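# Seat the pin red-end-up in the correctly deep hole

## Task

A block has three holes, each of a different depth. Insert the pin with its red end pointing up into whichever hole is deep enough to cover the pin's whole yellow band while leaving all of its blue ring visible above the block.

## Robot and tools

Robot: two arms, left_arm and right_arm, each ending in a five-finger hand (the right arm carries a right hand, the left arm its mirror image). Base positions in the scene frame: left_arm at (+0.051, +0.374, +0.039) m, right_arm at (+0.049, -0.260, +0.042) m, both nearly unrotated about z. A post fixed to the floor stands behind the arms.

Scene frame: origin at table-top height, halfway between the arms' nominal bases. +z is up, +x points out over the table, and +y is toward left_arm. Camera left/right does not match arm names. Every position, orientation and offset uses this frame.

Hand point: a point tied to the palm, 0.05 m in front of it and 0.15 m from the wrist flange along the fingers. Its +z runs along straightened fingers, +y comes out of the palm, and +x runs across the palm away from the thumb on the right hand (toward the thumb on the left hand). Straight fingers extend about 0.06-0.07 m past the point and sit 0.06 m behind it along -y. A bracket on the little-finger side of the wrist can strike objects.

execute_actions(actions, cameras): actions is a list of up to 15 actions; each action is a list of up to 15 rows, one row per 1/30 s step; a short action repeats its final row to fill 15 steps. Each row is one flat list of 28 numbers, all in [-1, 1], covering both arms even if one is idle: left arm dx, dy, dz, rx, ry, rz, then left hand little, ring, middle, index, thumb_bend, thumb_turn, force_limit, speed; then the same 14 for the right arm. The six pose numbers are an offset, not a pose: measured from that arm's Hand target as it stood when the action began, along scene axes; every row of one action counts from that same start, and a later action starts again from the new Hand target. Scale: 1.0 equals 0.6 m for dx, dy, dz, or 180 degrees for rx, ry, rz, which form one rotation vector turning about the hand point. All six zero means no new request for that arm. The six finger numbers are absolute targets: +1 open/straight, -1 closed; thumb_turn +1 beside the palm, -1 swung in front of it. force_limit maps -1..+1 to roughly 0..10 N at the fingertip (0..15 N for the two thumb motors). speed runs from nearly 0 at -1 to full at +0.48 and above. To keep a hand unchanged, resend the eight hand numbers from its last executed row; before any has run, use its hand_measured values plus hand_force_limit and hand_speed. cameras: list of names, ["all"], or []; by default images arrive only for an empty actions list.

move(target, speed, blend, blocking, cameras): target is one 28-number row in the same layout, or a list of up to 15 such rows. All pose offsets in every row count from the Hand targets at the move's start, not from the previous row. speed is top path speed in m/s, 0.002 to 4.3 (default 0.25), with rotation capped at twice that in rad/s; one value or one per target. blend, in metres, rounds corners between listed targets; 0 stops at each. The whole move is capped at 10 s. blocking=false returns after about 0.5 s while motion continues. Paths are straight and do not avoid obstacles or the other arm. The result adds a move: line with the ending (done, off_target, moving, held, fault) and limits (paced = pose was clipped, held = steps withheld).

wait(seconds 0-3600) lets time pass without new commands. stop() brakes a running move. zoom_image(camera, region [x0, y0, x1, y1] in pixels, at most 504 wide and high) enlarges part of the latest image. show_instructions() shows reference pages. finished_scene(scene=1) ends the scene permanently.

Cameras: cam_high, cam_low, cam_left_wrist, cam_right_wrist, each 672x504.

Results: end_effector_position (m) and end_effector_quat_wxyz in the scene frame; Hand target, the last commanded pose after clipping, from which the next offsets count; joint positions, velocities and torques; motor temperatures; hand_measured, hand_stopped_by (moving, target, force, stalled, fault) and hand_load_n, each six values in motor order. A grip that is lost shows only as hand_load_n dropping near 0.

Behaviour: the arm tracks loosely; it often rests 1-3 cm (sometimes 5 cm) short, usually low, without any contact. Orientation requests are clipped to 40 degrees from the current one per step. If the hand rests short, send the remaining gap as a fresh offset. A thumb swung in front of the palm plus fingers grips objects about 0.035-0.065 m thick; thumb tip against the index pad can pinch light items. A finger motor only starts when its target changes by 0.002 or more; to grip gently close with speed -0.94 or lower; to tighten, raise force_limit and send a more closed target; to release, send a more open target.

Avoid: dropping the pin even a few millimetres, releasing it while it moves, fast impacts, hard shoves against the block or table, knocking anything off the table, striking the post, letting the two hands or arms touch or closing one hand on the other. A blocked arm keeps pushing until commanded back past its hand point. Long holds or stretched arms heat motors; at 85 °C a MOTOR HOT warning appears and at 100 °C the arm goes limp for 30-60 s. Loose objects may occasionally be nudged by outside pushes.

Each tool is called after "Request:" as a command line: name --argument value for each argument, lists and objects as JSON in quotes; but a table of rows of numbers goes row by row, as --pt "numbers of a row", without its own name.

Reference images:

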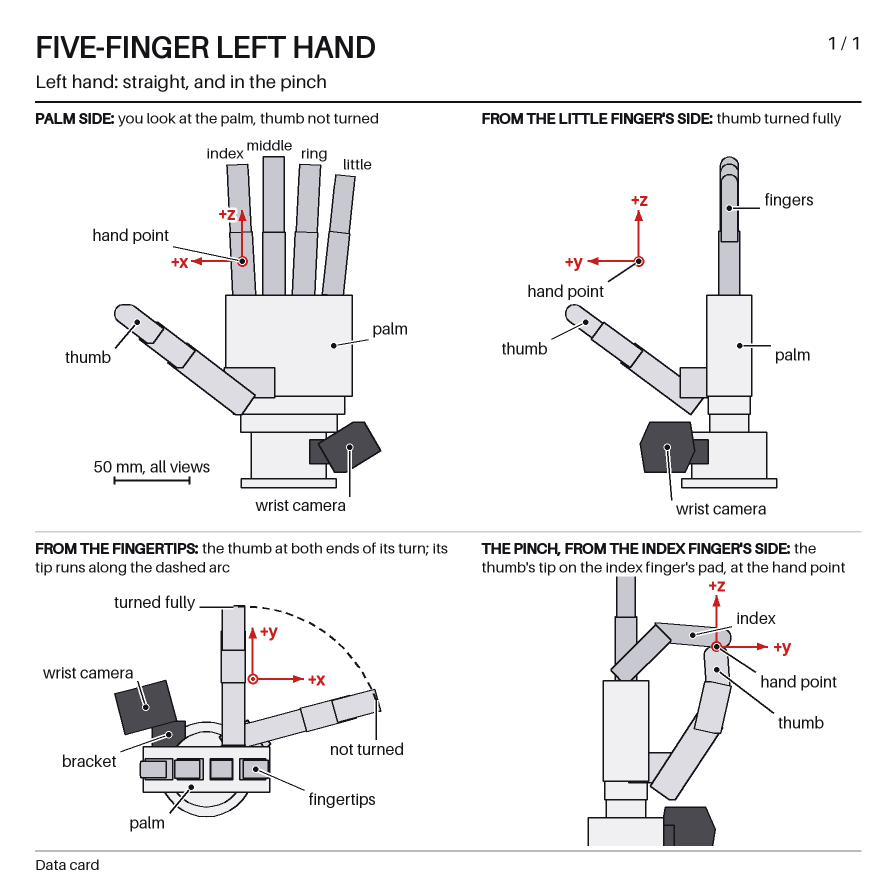

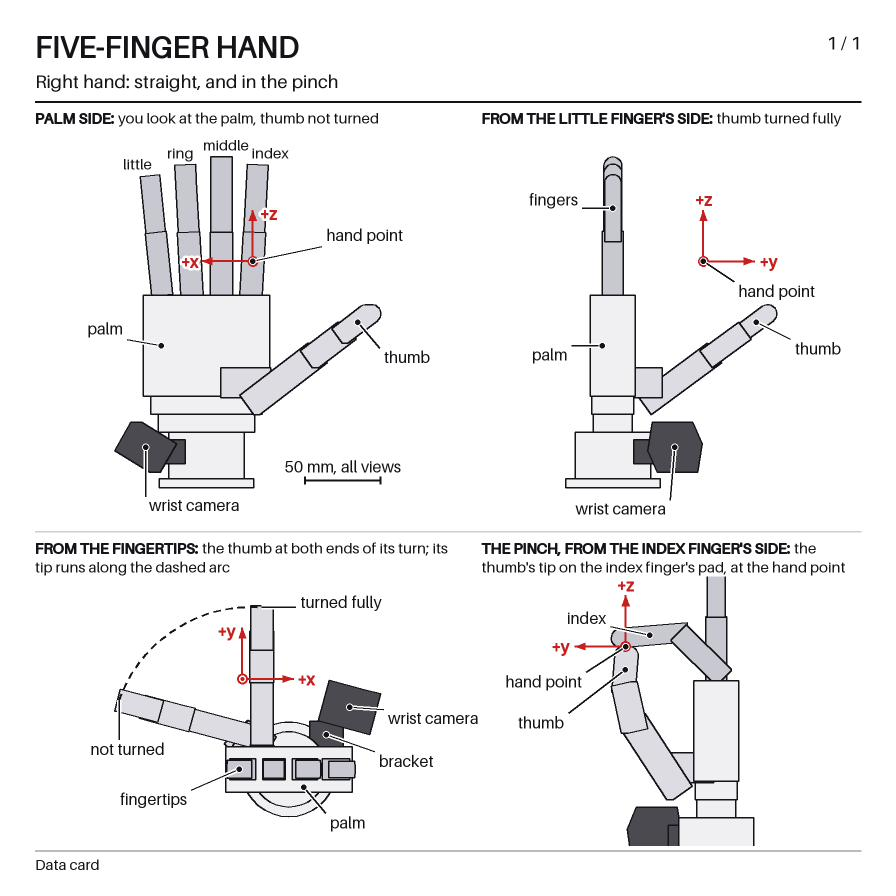

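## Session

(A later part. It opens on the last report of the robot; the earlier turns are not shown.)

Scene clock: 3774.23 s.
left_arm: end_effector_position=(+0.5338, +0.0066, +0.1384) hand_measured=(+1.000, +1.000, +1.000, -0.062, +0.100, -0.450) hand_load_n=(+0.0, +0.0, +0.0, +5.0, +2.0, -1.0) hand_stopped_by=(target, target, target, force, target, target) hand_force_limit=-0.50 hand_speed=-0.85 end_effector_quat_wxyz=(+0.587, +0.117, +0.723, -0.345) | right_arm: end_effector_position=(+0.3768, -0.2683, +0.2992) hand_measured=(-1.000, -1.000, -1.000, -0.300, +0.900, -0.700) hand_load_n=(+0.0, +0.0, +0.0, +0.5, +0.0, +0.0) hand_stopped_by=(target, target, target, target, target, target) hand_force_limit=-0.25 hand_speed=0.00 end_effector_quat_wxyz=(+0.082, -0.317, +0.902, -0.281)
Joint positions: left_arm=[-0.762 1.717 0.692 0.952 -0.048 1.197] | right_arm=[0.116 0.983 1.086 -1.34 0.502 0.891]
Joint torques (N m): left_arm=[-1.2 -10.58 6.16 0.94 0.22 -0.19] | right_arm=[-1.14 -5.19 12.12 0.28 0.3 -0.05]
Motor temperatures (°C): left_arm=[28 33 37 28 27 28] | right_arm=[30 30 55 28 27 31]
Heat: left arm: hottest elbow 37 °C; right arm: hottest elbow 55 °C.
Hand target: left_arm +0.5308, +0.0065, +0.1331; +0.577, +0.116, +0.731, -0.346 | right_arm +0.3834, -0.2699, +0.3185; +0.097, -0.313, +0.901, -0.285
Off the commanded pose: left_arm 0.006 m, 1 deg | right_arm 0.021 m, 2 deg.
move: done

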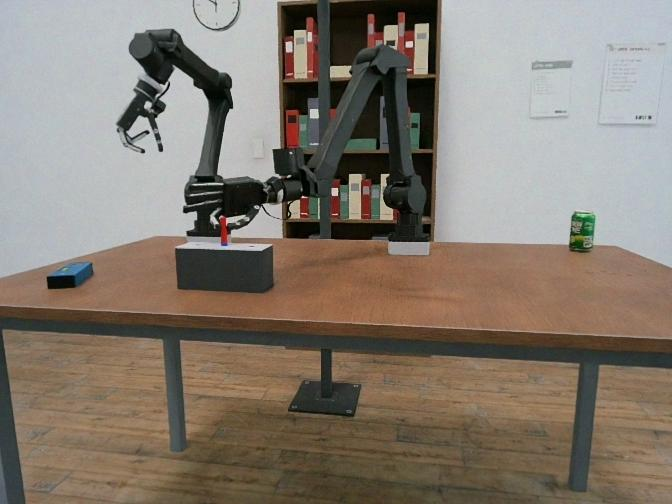

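Request:
move --target '[0.0, 0, 0.006, 0, 0, 0, 1, 1, 1, 0.15, 0.1, -0.45, -0.5, -0.9, 0, 0, 0, 0, 0, 0, -1, -1, -1, -0.3, 0.9, -0.7, -0.25, 0]' --speed 0.02 --cameras '["cam_low", "cam_left_wrist"]'

Request:
zoom_image --camera "cam_low" --region '[195, 185, 265, 255]'

Scene clock: 3783.57 s.
left_arm: end_effector_position=(+0.5319, +0.0072, +0.1320) hand_measured=(+1.000, +1.000, +1.000, +0.150, +0.100, -0.450) hand_load_n=(+0.0, +0.0, +0.0, +0.0, +0.0, +0.0) hand_stopped_by=(target, target, target, target, target, target) hand_force_limit=-0.50 hand_speed=-0.90 end_effector_quat_wxyz=(+0.578, +0.118, +0.731, -0.342) | right_arm: end_effector_position=(+0.3768, -0.2683, +0.2992) hand_measured=(-1.000, -1.000, -1.000, -0.300, +0.900, -0.700) hand_load_n=(+0.0, +0.0, +0.0, +0.0, +0.0, +0.0) hand_stopped_by=(target, target, target, target, target, target) hand_force_limit=-0.25 hand_speed=0.00 end_effector_quat_wxyz=(+0.082, -0.317, +0.902, -0.281)
Joint positions: left_arm=[-0.762 1.715 0.692 0.925 -0.044 1.193] | right_arm=[0.116 0.983 1.086 -1.34 0.502 0.891]
Joint torques (N m): left_arm=[-1.2 -11.22 6.3 1.62 0.09 -0.15] | right_arm=[-0.44 -5.36 11.92 0.44 0.31 -0.04]
Motor temperatures (°C): left_arm=[28 33 37 28 27 28] | right_arm=[30 30 55 28 27 31]
Heat: left arm: hottest elbow 37 °C; right arm: hottest elbow 55 °C.
Hand target: left_arm +0.5308, +0.0065, +0.1366; +0.577, +0.116, +0.731, -0.346 | right_arm +0.3834, -0.2699, +0.3185; +0.097, -0.313, +0.901, -0.285
Off the commanded pose: left_arm 0.005 m, 1 deg | right_arm 0.021 m, 2 deg.
move: done

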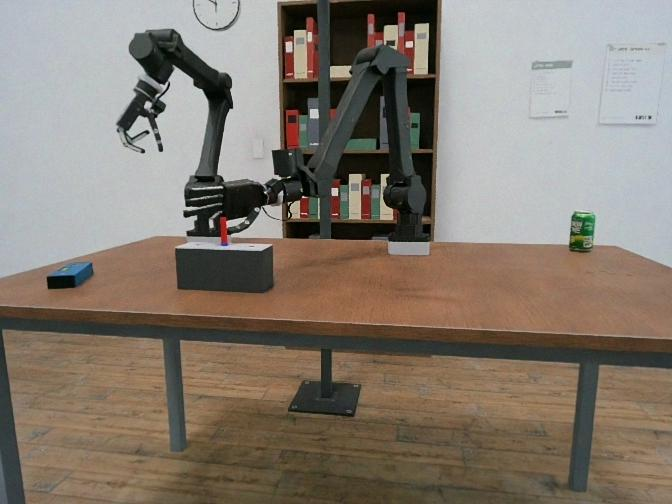

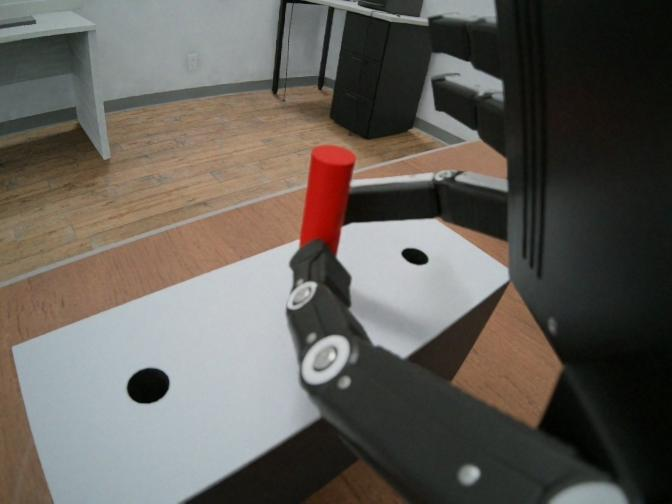

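Scaled by 7.200 from the camera's image (finer frame: 960x720).

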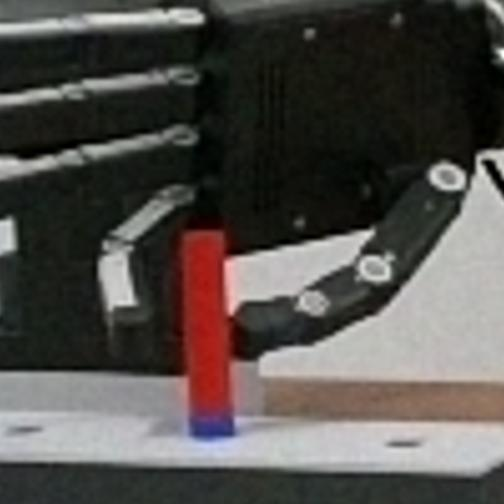

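Request:
move --target '[0.0, 0, 0, 0, 0, 0, 1, 1, 1, 1, 0.9, -0.45, -0.5, -0.7, 0, 0, 0, 0, 0, 0, -1, -1, -1, -0.3, 0.9, -0.7, -0.25, 0]' --speed 0.02 --cameras '["cam_low", "cam_left_wrist"]'

Request:
zoom_image --camera "cam_low" --region '[195, 185, 265, 255]'

Scene clock: 3811.40 s.
left_arm: end_effector_position=(+0.5319, +0.0072, +0.1320) hand_measured=(+1.000, +1.000, +1.000, +1.000, +0.900, -0.450) hand_load_n=(+0.0, +0.0, +0.0, +0.0, +0.0, +0.0) hand_stopped_by=(target, target, target, target, target, target) hand_force_limit=-0.50 hand_speed=-0.70 end_effector_quat_wxyz=(+0.578, +0.118, +0.731, -0.342) | right_arm: end_effector_position=(+0.3768, -0.2683, +0.2992) hand_measured=(-1.000, -1.000, -1.000, -0.300, +0.900, -0.700) hand_load_n=(+0.0, +0.0, +0.0, +0.0, +0.0, +0.0) hand_stopped_by=(target, target, target, target, target, target) hand_force_limit=-0.25 hand_speed=0.00 end_effector_quat_wxyz=(+0.082, -0.317, +0.902, -0.281)
Joint positions: left_arm=[-0.762 1.715 0.692 0.925 -0.044 1.193] | right_arm=[0.116 0.983 1.086 -1.34 0.502 0.891]
Joint torques (N m): left_arm=[-1.26 -11.16 6.31 1.59 0.09 -0.16] | right_arm=[-0.44 -6.01 12.18 0.46 0.28 -0.01]
Motor temperatures (°C): left_arm=[28 35 37 27 27 28] | right_arm=[30 30 55 28 27 31]
Heat: left arm: hottest elbow 37 °C; right arm: hottest elbow 55 °C.
Hand target: left_arm +0.5308, +0.0065, +0.1366; +0.577, +0.116, +0.731, -0.346 | right_arm +0.3834, -0.2699, +0.3185; +0.097, -0.313, +0.901, -0.285
Off the commanded pose: left_arm 0.005 m, 1 deg | right_arm 0.021 m, 2 deg.
move: done

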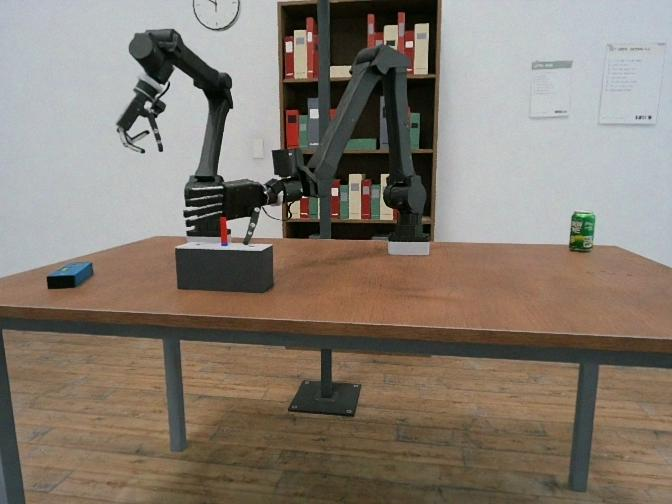

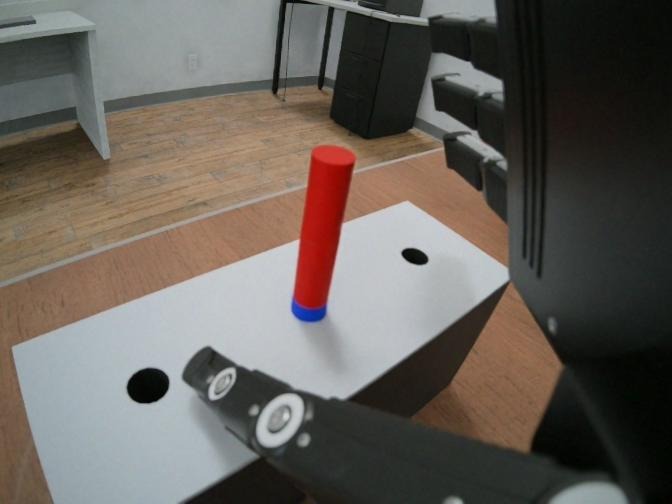

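Scaled by 7.200 from the camera's image (finer frame: 960x720).

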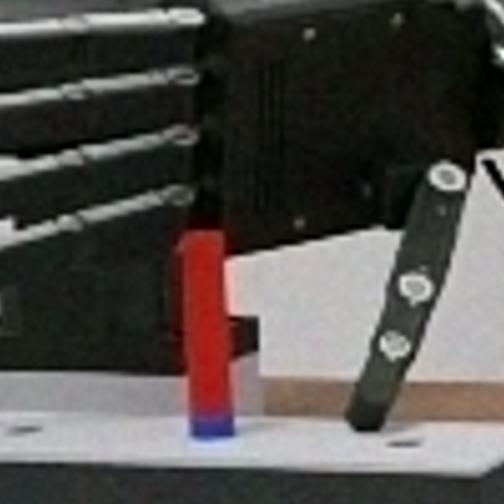

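Request:
zoom_image --camera "cam_left_wrist" --region '[260, 260, 360, 340]'

Scaled by 5.040 from the camera's image (finer frame: 960x720).

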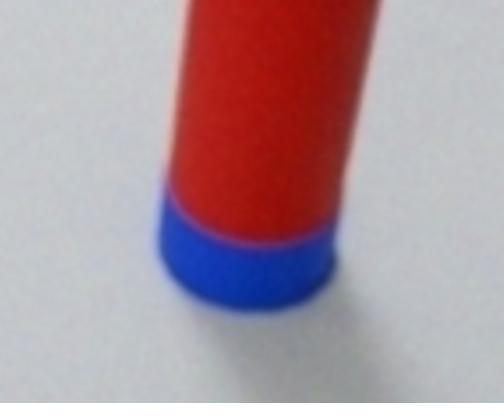

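Request:
zoom_image --camera "cam_low" --region '[205, 210, 245, 250]'

Request:
zoom_image --camera "cam_left_wrist" --region '[290, 290, 340, 330]'

Scaled by 12.600 from the camera's image (finer frame: 960x720).

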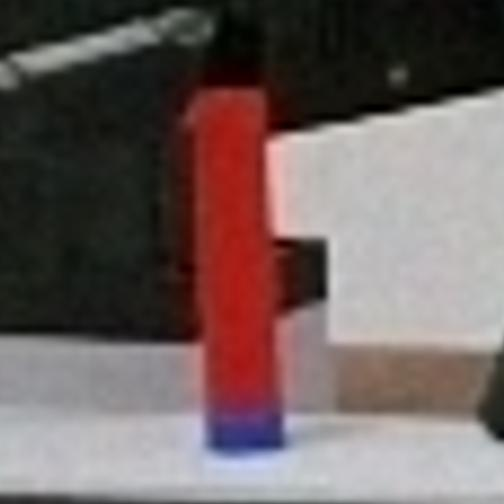

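Scaled by 10.080 from the camera's image (finer frame: 960x720).

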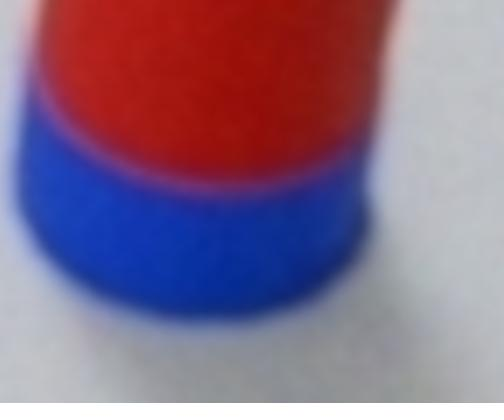

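Request:
zoom_image --camera "cam_left_wrist" --region '[120, 360, 180, 410]'

Request:
zoom_image --camera "cam_left_wrist" --region '[390, 235, 440, 275]'

Request:
zoom_image --camera "cam_left_wrist" --region '[300, 135, 370, 191]'

Scaled by 8.400 from the camera's image (finer frame: 960x720).

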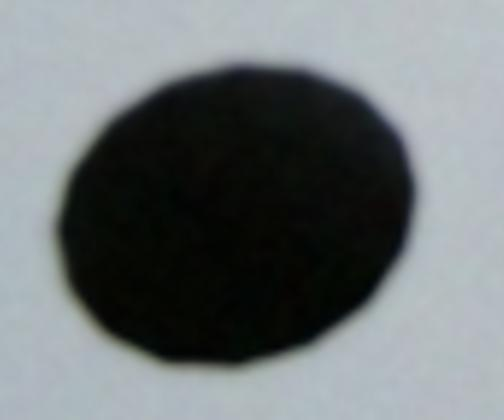

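Scaled by 10.080 from the camera's image (finer frame: 960x720).

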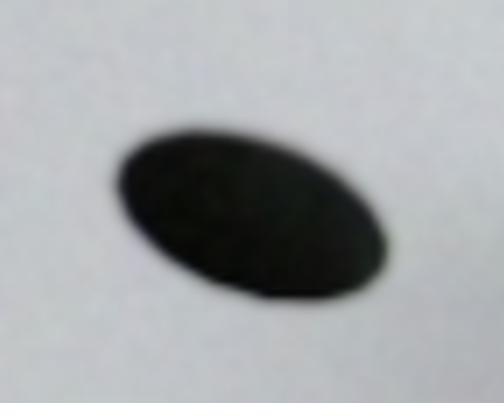

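Scaled by 7.200 from the camera's image (finer frame: 960x720).

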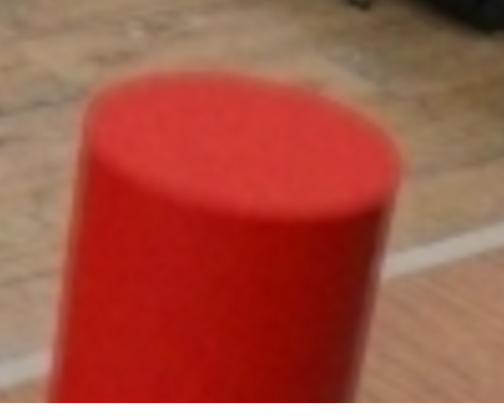

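Request:
move --pt "-0.02 0.0165 0.03 0 0 0 1 1 1 1 0.9 -0.45 -0.5 -0.7 0 0 0 0 0 0 -1 -1 -1 -0.3 0.9 -0.7 -0.25 0" --pt "-0.128 0.107 0.03 0 0 0 1 1 1 1 0.9 -0.45 -0.5 -0.7 0 0 0 0 0 0 -1 -1 -1 -0.3 0.9 -0.7 -0.25 0" --speed 0.05 --blend '[0.005, 0]' --cameras '["cam_low", "cam_left_wrist", "cam_high"]'

Request:
zoom_image --camera "cam_low" --region '[205, 210, 245, 250]'

Scene clock: 4164.03 s.
left_arm: end_effector_position=(+0.4583, +0.0766, +0.1427) hand_measured=(+1.000, +1.000, +1.000, +1.000, +0.900, -0.450) hand_load_n=(+0.0, +0.0, +0.0, +0.0, +0.0, +0.0) hand_stopped_by=(target, target, target, target, target, target) hand_force_limit=-0.50 hand_speed=-0.70 end_effector_quat_wxyz=(+0.570, +0.117, +0.742, -0.333) | right_arm: end_effector_position=(+0.3768, -0.2683, +0.2992) hand_measured=(-1.000, -1.000, -1.000, -0.300, +0.900, -0.700) hand_load_n=(+0.0, +0.0, +0.0, +0.0, +0.0, +0.0) hand_stopped_by=(target, target, target, target, target, target) hand_force_limit=-0.25 hand_speed=0.00 end_effector_quat_wxyz=(+0.082, -0.317, +0.902, -0.281)
Joint positions: left_arm=[-0.762 1.455 0.432 0.894 -0.053 1.191] | right_arm=[0.116 0.983 1.086 -1.34 0.502 0.891]
Joint torques (N m): left_arm=[-2.26 -8.23 5.93 2.86 -0.06 -0.15] | right_arm=[-0.21 -5.95 12.41 0.39 0.25 -0.01]
Motor temperatures (°C): left_arm=[28 36 37 27 26 28] | right_arm=[30 30 56 28 27 31]
Heat: left arm: hottest elbow 37 °C; right arm: hottest elbow 56 °C.
Hand target: left_arm +0.4540, +0.0707, +0.1547; +0.577, +0.116, +0.731, -0.346 | right_arm +0.3834, -0.2699, +0.3185; +0.097, -0.313, +0.901, -0.285
Off the commanded pose: left_arm 0.014 m, 2 deg | right_arm 0.021 m, 2 deg.
move: off_target (left_arm)
Images, in order (width x height): cam_high 672x504, cam_low 672x504, cam_left_wrist 672x504.

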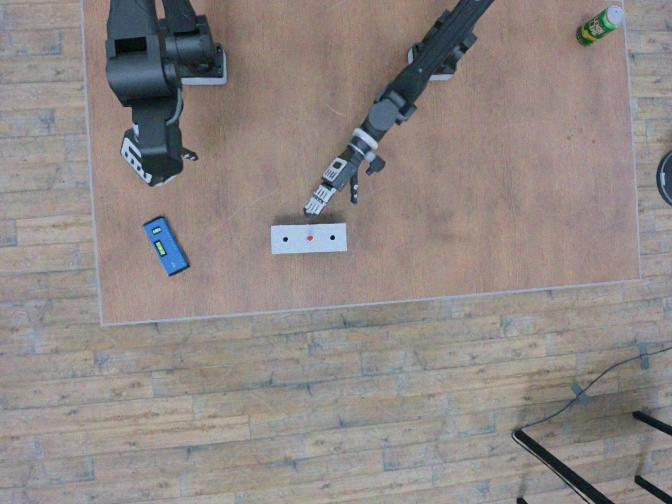

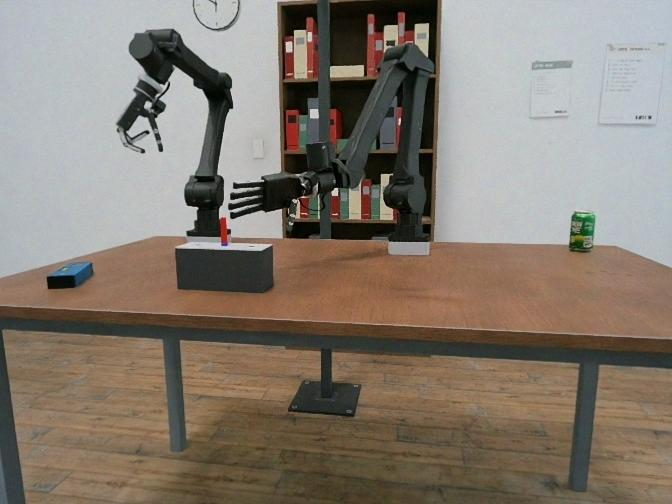

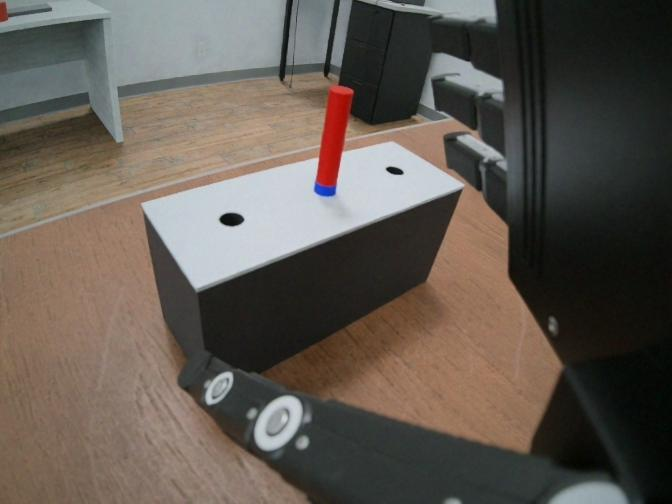

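Scaled by 12.600 from the camera's image (finer frame: 960x720).

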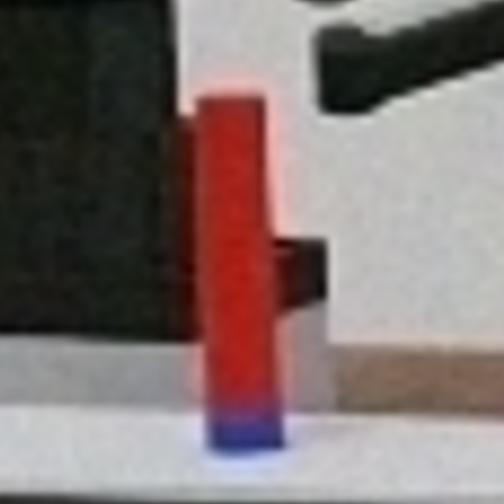

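Request:
zoom_image --camera "cam_left_wrist" --region '[285, 75, 385, 205]'

Request:
zoom_image --camera "cam_left_wrist" --region '[305, 172, 345, 204]'

Scaled by 3.877 from the camera's image (finer frame: 960x720).

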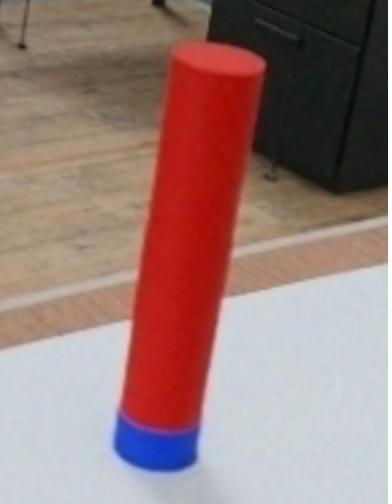

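Scaled by 12.600 from the camera's image (finer frame: 960x720).

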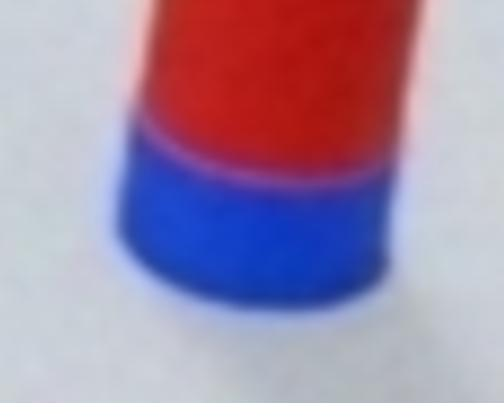

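Request:
move --target '[-0.09, 0.075, 0.09, -0.13, 0.104, 0.01, 1, 1, 1, 1, 0.9, 0.6, -0.5, 0, 0, 0, 0, 0, 0, 0, -1, -1, -1, -0.3, 0.9, -0.7, -0.25, 0]' --speed 0.12 --cameras '["cam_left_wrist"]'

Scene clock: 4373.40 s.
left_arm: end_effector_position=(+0.3984, +0.1089, +0.2099) hand_measured=(+1.000, +1.000, +1.000, +1.000, +0.900, +0.600) hand_load_n=(+0.0, +0.0, +0.0, +0.0, +0.5, +0.0) hand_stopped_by=(target, target, target, target, target, target) hand_force_limit=-0.50 hand_speed=0.00 end_effector_quat_wxyz=(+0.468, -0.063, +0.730, -0.494) | right_arm: end_effector_position=(+0.3768, -0.2683, +0.2992) hand_measured=(-1.000, -1.000, -1.000, -0.300, +0.900, -0.700) hand_load_n=(+0.0, +0.0, +0.0, +0.0, +0.5, +0.0) hand_stopped_by=(target, target, target, target, target, target) hand_force_limit=-0.25 hand_speed=0.00 end_effector_quat_wxyz=(+0.082, -0.317, +0.902, -0.281)
Joint positions: left_arm=[-0.672 0.974 0.343 0.557 0.077 0.679] | right_arm=[0.116 0.983 1.086 -1.34 0.502 0.891]
Joint torques (N m): left_arm=[0.09 -3.55 8.29 1.61 0.11 -0.15] | right_arm=[-0.09 -4.89 12.19 0.61 0.3 -0.01]
Motor temperatures (°C): left_arm=[28 33 37 28 27 28] | right_arm=[30 30 56 28 27 31]
Heat: left arm: hottest elbow 37 °C; right arm: hottest elbow 56 °C.
Hand target: left_arm +0.4000, +0.1158, +0.2087; +0.468, -0.072, +0.731, -0.491 | right_arm +0.3834, -0.2699, +0.3185; +0.097, -0.313, +0.901, -0.285
Off the commanded pose: left_arm 0.007 m, 1 deg | right_arm 0.021 m, 2 deg.
move: done

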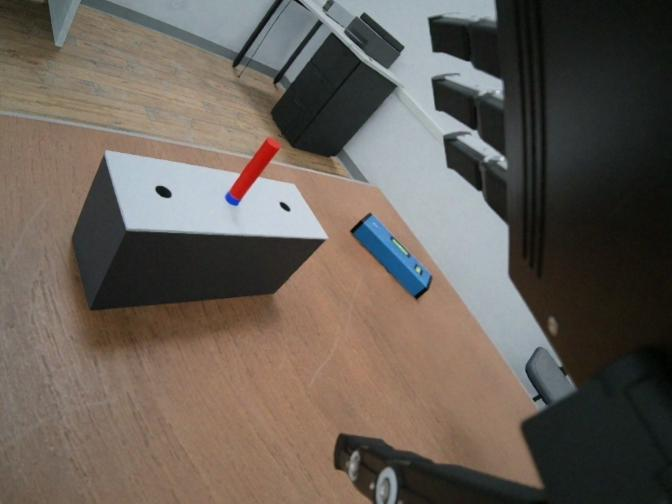

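Request:
move --pt "0 0 0.01 -0.252 0.217 0.026 1 1 1 1 0.9 0.6 -0.5 0 0 0 0 0 0 0 -1 -1 -1 -0.3 0.9 -0.7 -0.25 0" --pt "0 0 0.01 -0.503 0.434 0.053 1 1 1 1 0.9 0.6 -0.5 0 0 0 0 0 0 0 -1 -1 -1 -0.3 0.9 -0.7 -0.25 0" --speed 0.3 --blend '[0.05, 0]' --cameras '["cam_left_wrist", "cam_high", "cam_low"]'

Scene clock: 4423.37 s.
left_arm: end_effector_position=(+0.3995, +0.1129, +0.2161) hand_measured=(+1.000, +1.000, +1.000, +1.000, +0.900, +0.600) hand_load_n=(+0.0, +0.0, +0.0, +0.0, +0.0, -0.5) hand_stopped_by=(target, target, target, target, target, target) hand_force_limit=-0.50 hand_speed=0.00 end_effector_quat_wxyz=(+0.190, +0.668, -0.310, +0.649) | right_arm: end_effector_position=(+0.3768, -0.2683, +0.2992) hand_measured=(-1.000, -1.000, -1.000, -0.300, +0.900, -0.700) hand_load_n=(+0.0, +0.0, +0.0, +0.0, +0.0, +0.0) hand_stopped_by=(target, target, target, target, target, target) hand_force_limit=-0.25 hand_speed=0.00 end_effector_quat_wxyz=(+0.082, -0.317, +0.902, -0.281)
Joint positions: left_arm=[-0.355 1.343 0.267 0.984 0.386 -1.388] | right_arm=[0.116 0.983 1.086 -1.34 0.502 0.891]
Joint torques (N m): left_arm=[-0.73 -4.13 5.39 2.91 -0.01 -0.22] | right_arm=[-0.62 -5.66 12.14 0.49 0.28 -0.03]
Motor temperatures (°C): left_arm=[28 33 38 27 26 28] | right_arm=[30 30 57 28 27 31]
Heat: left arm: hottest elbow 38 °C; right arm: hottest elbow 57 °C.
Hand target: left_arm +0.4000, +0.1157, +0.2148; +0.191, +0.669, -0.304, +0.651 | right_arm +0.3834, -0.2699, +0.3185; +0.097, -0.313, +0.901, -0.285
Off the commanded pose: left_arm 0.003 m, 1 deg | right_arm 0.021 m, 2 deg.
move: done
Images, in order (width x height): cam_high 672x504, cam_low 672x504, cam_left_wrist 672x504.

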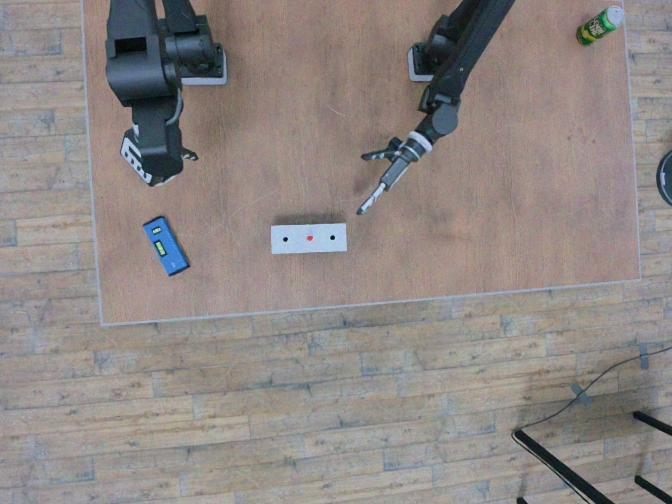

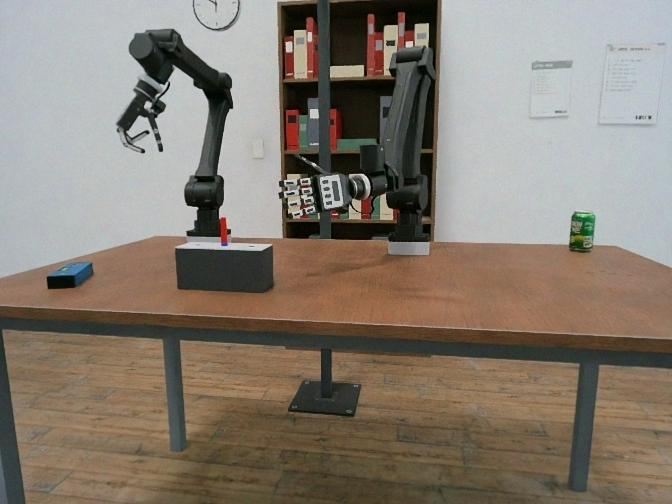

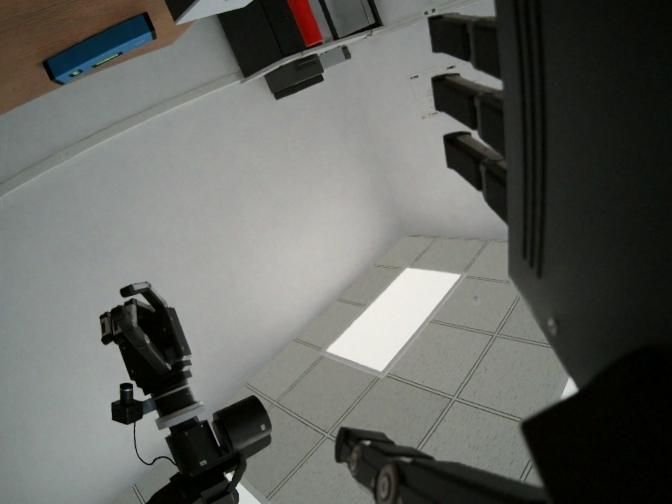

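Request:
move --pt "0 0 0 0.294 -0.253 -0.031 1 1 1 1 0.9 0.6 -0.5 0 0 0 0 0 0 0 -1 -1 -1 -0.3 0.9 -0.7 -0.25 0" --pt "0.2 -0.1017 -0.108 0.294 -0.253 -0.031 1 1 1 1 0.9 0.6 -0.5 0 0 0 0 0 0 0 -1 -1 -1 -0.3 0.9 -0.7 -0.25 0" --speed '[0.3, 0.1]' --cameras '["cam_left_wrist", "cam_high", "cam_low"]'

Scene clock: 4483.93 s.
left_arm: end_effector_position=(+0.5084, +0.0699, +0.1311) hand_measured=(+1.000, +1.000, +1.000, +1.000, +0.900, +0.600) hand_load_n=(+0.0, +0.0, +0.0, +0.0, +0.0, +0.0) hand_stopped_by=(target, target, target, target, target, target) hand_force_limit=-0.50 hand_speed=0.00 end_effector_quat_wxyz=(+0.208, -0.395, +0.641, -0.624) | right_arm: end_effector_position=(+0.3768, -0.2683, +0.2992) hand_measured=(-1.000, -1.000, -1.000, -0.300, +0.900, -0.700) hand_load_n=(+0.0, +0.0, +0.0, +0.0, +0.0, +0.0) hand_stopped_by=(target, target, target, target, target, target) hand_force_limit=-0.25 hand_speed=0.00 end_effector_quat_wxyz=(+0.082, -0.317, +0.902, -0.281)
Joint positions: left_arm=[-0.439 1.61 0.58 0.89 0.278 -0.193] | right_arm=[0.116 0.983 1.086 -1.34 0.502 0.891]
Joint torques (N m): left_arm=[-2.43 -8.47 9.57 2.96 0 -0.05] | right_arm=[-0.67 -5.3 12.04 0.61 0.31 0]
Motor temperatures (°C): left_arm=[28 32 37 28 26 28] | right_arm=[29 30 57 28 27 31]
Heat: left arm: hottest elbow 37 °C; right arm: hottest elbow 57 °C.
Hand target: left_arm +0.5200, +0.0547, +0.1499; +0.217, -0.374, +0.633, -0.642 | right_arm +0.3834, -0.2699, +0.3185; +0.097, -0.313, +0.901, -0.285
Off the commanded pose: left_arm 0.027 m, 3 deg | right_arm 0.021 m, 2 deg.
move: off_target (left_arm)
Images, in order (width x height): cam_high 672x504, cam_low 672x504, cam_left_wrist 672x504.

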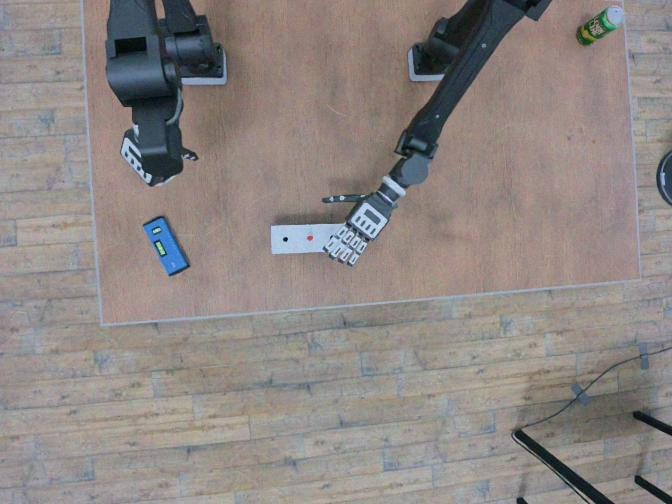

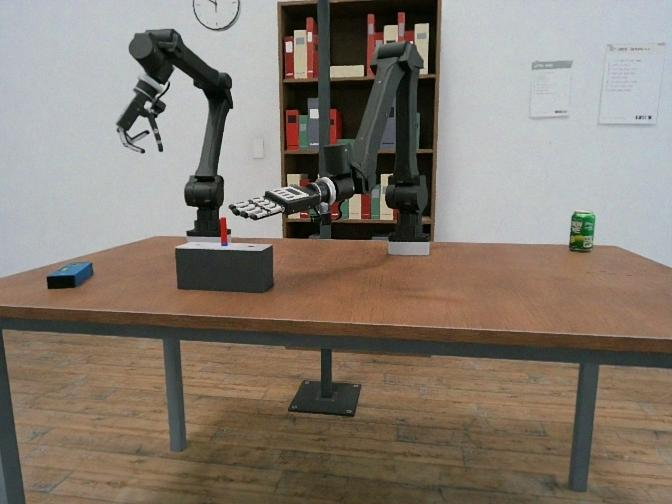

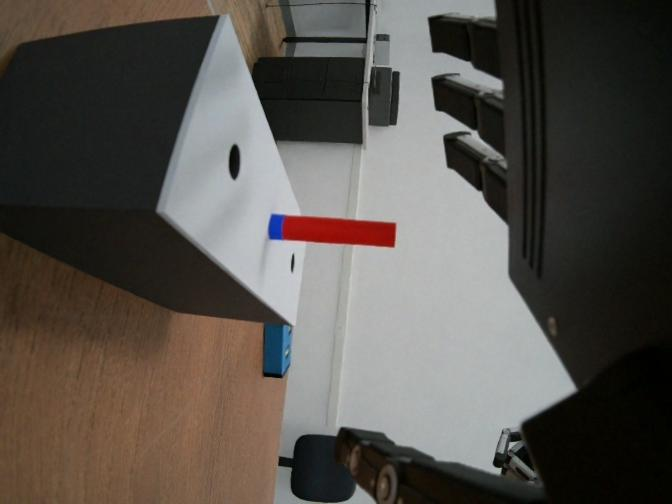

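Excellent view. Zoom in.

Request:
zoom_image --camera "cam_left_wrist" --region '[255, 200, 405, 260]'

Request:
zoom_image --camera "cam_left_wrist" --region '[258, 206, 302, 250]'

Scaled by 3.360 from the camera's image (finer frame: 960x720).

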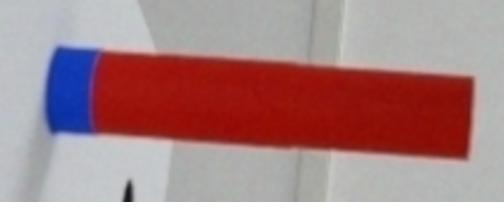

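Scaled by 11.455 from the camera's image (finer frame: 960x720).

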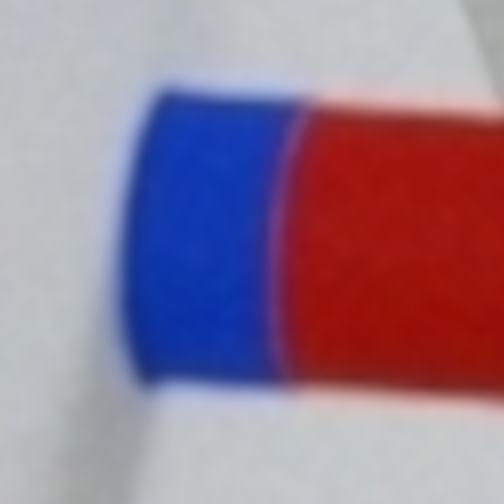

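Request:
zoom_image --camera "cam_high" --region '[265, 215, 355, 265]'

Request:
zoom_image --camera "cam_left_wrist" --region '[215, 140, 255, 185]'

Scaled by 5.600 from the camera's image (finer frame: 960x720).

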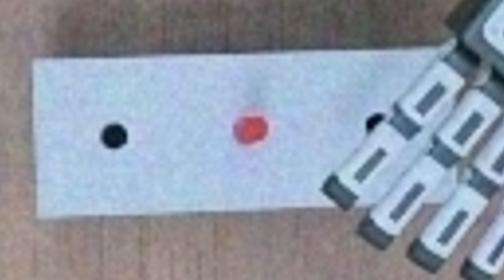

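Scaled by 11.200 from the camera's image (finer frame: 960x720).

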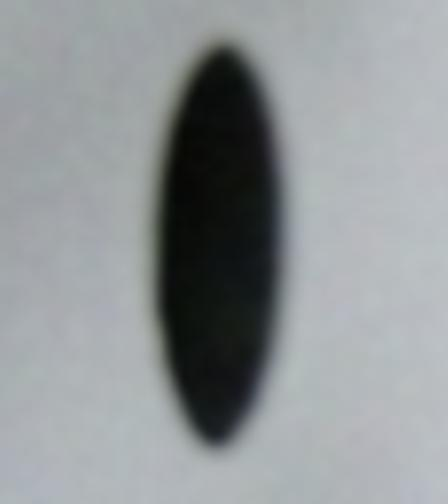

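Request:
move --pt "-0.2 0.1017 0.108 0 0 0 1 1 1 1 0.9 0.6 -0.5 0 0 0 0 0 0 0 -1 -1 -1 -0.3 0.9 -0.7 -0.25 0" --pt "-0.2 0.1017 0.1 0.3396 -0.2838 -0.0356 1 1 1 1 0.9 -0.45 -0.5 0 0 0 0 0 0 0 -1 -1 -1 -0.3 0.9 -0.7 -0.25 0" --pt "-0.11 0.028 0.04 0.3396 -0.2838 -0.0356 1 1 1 1 0.9 -0.45 -0.5 0 0 0 0 0 0 0 -1 -1 -1 -0.3 0.9 -0.7 -0.25 0" --speed '[0.15, 0.3, 0.12]' --cameras '["cam_left_wrist", "cam_high", "cam_low"]'

Scene clock: 4614.10 s.
left_arm: end_effector_position=(+0.4397, +0.0830, +0.1513) hand_measured=(+1.000, +1.000, +1.000, +1.000, +0.900, -0.450) hand_load_n=(+0.0, +0.0, +0.0, +0.0, +0.0, +0.5) hand_stopped_by=(target, target, target, target, target, target) hand_force_limit=-0.50 hand_speed=0.00 end_effector_quat_wxyz=(+0.558, +0.117, +0.749, -0.337) | right_arm: end_effector_position=(+0.3768, -0.2683, +0.2992) hand_measured=(-1.000, -1.000, -1.000, -0.300, +0.900, -0.700) hand_load_n=(+0.0, +0.0, +0.0, +0.0, +0.0, +0.0) hand_stopped_by=(target, target, target, target, target, target) hand_force_limit=-0.25 hand_speed=0.00 end_effector_quat_wxyz=(+0.082, -0.317, +0.902, -0.281)
Joint positions: left_arm=[-0.778 1.355 0.4 0.804 -0.056 1.174] | right_arm=[0.116 0.983 1.086 -1.34 0.502 0.891]
Joint torques (N m): left_arm=[-0.97 -5.71 10.14 2.99 0.09 0.01] | right_arm=[0.15 -5.13 12.26 0.28 0.25 -0.03]
Motor temperatures (°C): left_arm=[28 33 39 28 26 28] | right_arm=[29 30 57 28 27 31]
Heat: left arm: hottest elbow 39 °C; right arm: hottest elbow 57 °C.
Hand target: left_arm +0.4540, +0.0715, +0.1738; +0.577, +0.116, +0.730, -0.346 | right_arm +0.3834, -0.2699, +0.3185; +0.097, -0.313, +0.901, -0.285
Off the commanded pose: left_arm 0.029 m, 3 deg | right_arm 0.021 m, 2 deg.
move: off_target (left_arm)
Images, in order (width x height): cam_high 672x504, cam_low 672x504, cam_left_wrist 672x504.

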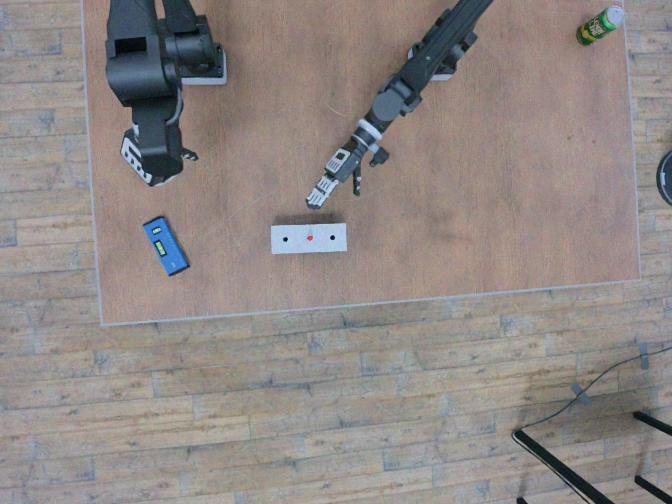

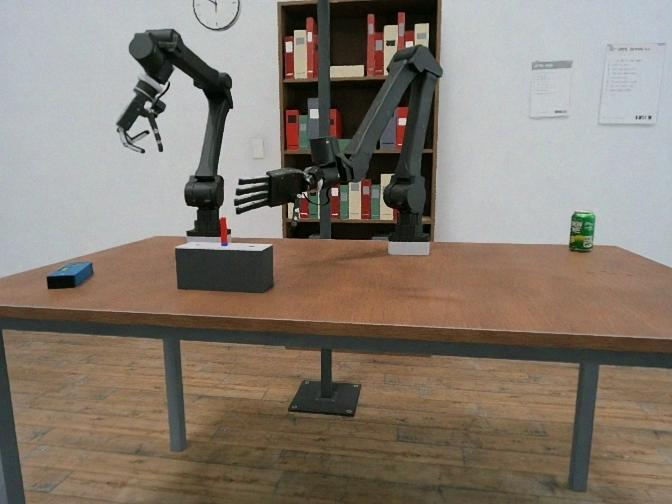

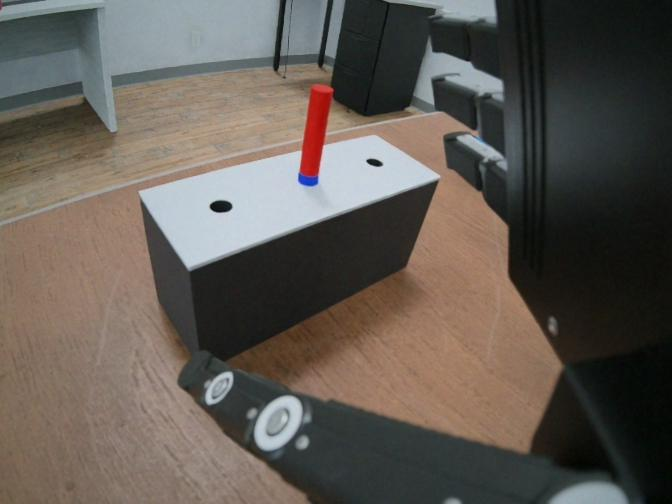

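Request:
move --pt "0.128 -0.108 -0.03 0 0 0 1 1 1 1 0.9 -0.45 -0.5 0 0 0 0 0 0 0 -1 -1 -1 -0.3 0.9 -0.7 -0.25 0" --speed '[0.07]' --cameras '["cam_left_wrist", "cam_high"]'

Scene clock: 4626.00 s.
left_arm: end_effector_position=(+0.5116, +0.0123, +0.1373) hand_measured=(+1.000, +1.000, +1.000, +1.000, +0.900, -0.450) hand_load_n=(+0.0, +0.0, +0.0, +0.0, +0.0, +0.5) hand_stopped_by=(target, target, target, target, target, target) hand_force_limit=-0.50 hand_speed=0.00 end_effector_quat_wxyz=(+0.558, +0.121, +0.746, -0.342) | right_arm: end_effector_position=(+0.3768, -0.2683, +0.2992) hand_measured=(-1.000, -1.000, -1.000, -0.300, +0.900, -0.700) hand_load_n=(+0.0, +0.0, +0.0, +0.0, +0.0, +0.0) hand_stopped_by=(target, target, target, target, target, target) hand_force_limit=-0.25 hand_speed=0.00 end_effector_quat_wxyz=(+0.082, -0.317, +0.902, -0.281)
Joint positions: left_arm=[-0.778 1.635 0.656 0.835 -0.044 1.175] | right_arm=[0.116 0.983 1.086 -1.34 0.502 0.891]
Joint torques (N m): left_arm=[-0.15 -8.41 10.13 2.85 0.09 0.01] | right_arm=[-0.73 -5.54 12.25 0.49 0.26 -0.01]
Motor temperatures (°C): left_arm=[28 33 39 28 26 28] | right_arm=[29 30 57 28 27 31]
Heat: left arm: hottest elbow 39 °C; right arm: hottest elbow 57 °C.
Hand target: left_arm +0.5309, +0.0067, +0.1560; +0.577, +0.116, +0.730, -0.346 | right_arm +0.3834, -0.2699, +0.3185; +0.097, -0.313, +0.901, -0.285
Off the commanded pose: left_arm 0.027 m, 3 deg | right_arm 0.021 m, 2 deg.
move: off_target (left_arm)
Images, in order (width x height): cam_high 672x504, cam_left_wrist 672x504.

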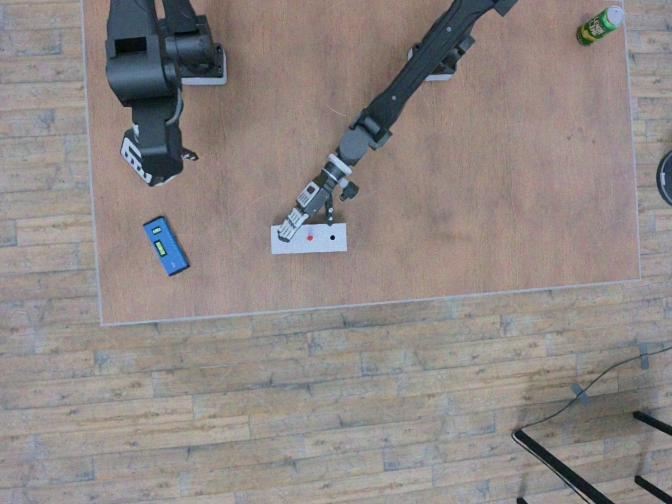

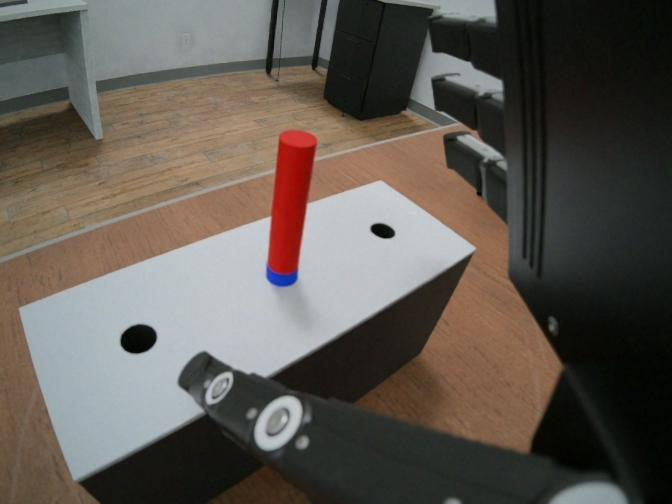

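Request:
move --pt "0.033 -0.009 -0.002 0 0 0 1 1 1 1 0.9 -0.45 -0.5 0 0 0 0 0 0 0 -1 -1 -1 -0.3 0.9 -0.7 -0.25 0" --speed '[0.05]' --cameras '["cam_left_wrist", "cam_low"]'

Scene clock: 4639.63 s.
left_arm: end_effector_position=(+0.5315, +0.0057, +0.1395) hand_measured=(+1.000, +1.000, +1.000, +1.000, +0.900, -0.450) hand_load_n=(+0.0, +0.0, +0.0, +0.0, +0.0, +0.5) hand_stopped_by=(target, target, target, target, target, target) hand_force_limit=-0.50 hand_speed=0.00 end_effector_quat_wxyz=(+0.562, +0.120, +0.742, -0.345) | right_arm: end_effector_position=(+0.3768, -0.2683, +0.2992) hand_measured=(-1.000, -1.000, -1.000, -0.300, +0.900, -0.700) hand_load_n=(+0.0, +0.0, +0.0, +0.0, +0.0, +0.0) hand_stopped_by=(target, target, target, target, target, target) hand_force_limit=-0.25 hand_speed=0.00 end_effector_quat_wxyz=(+0.082, -0.317, +0.902, -0.281)
Joint positions: left_arm=[-0.756 1.672 0.707 0.835 -0.022 1.177] | right_arm=[0.116 0.983 1.086 -1.34 0.502 0.891]
Joint torques (N m): left_arm=[-0.03 -9.47 10.43 2.3 0.08 0.01] | right_arm=[-0.85 -5.36 12.14 0.5 0.32 -0.07]
Motor temperatures (°C): left_arm=[28 33 41 28 26 28] | right_arm=[29 30 57 28 27 31]
Heat: left arm: hottest elbow 41 °C; right arm: hottest elbow 57 °C.
Hand target: left_arm +0.5507, +0.0015, +0.1546; +0.577, +0.116, +0.730, -0.346 | right_arm +0.3834, -0.2699, +0.3185; +0.097, -0.313, +0.901, -0.285
Off the commanded pose: left_arm 0.025 m, 2 deg | right_arm 0.021 m, 2 deg.
move: off_target (left_arm)
Images, in order (width x height): cam_low 672x504, cam_left_wrist 672x504.

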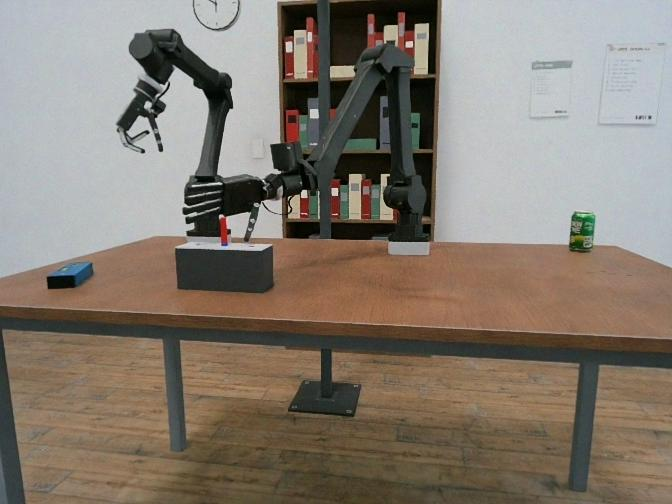

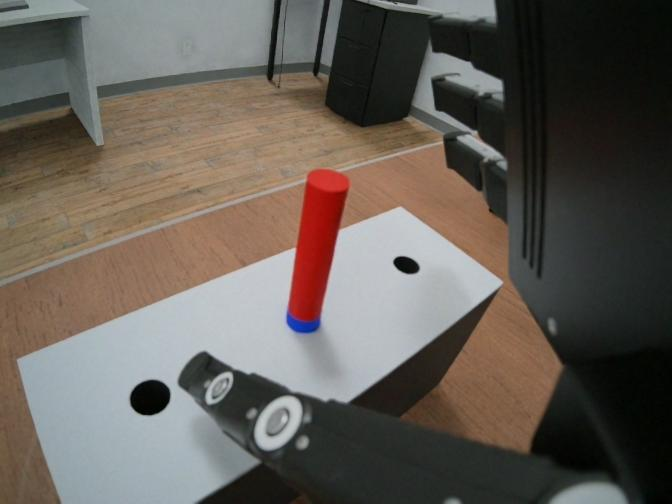

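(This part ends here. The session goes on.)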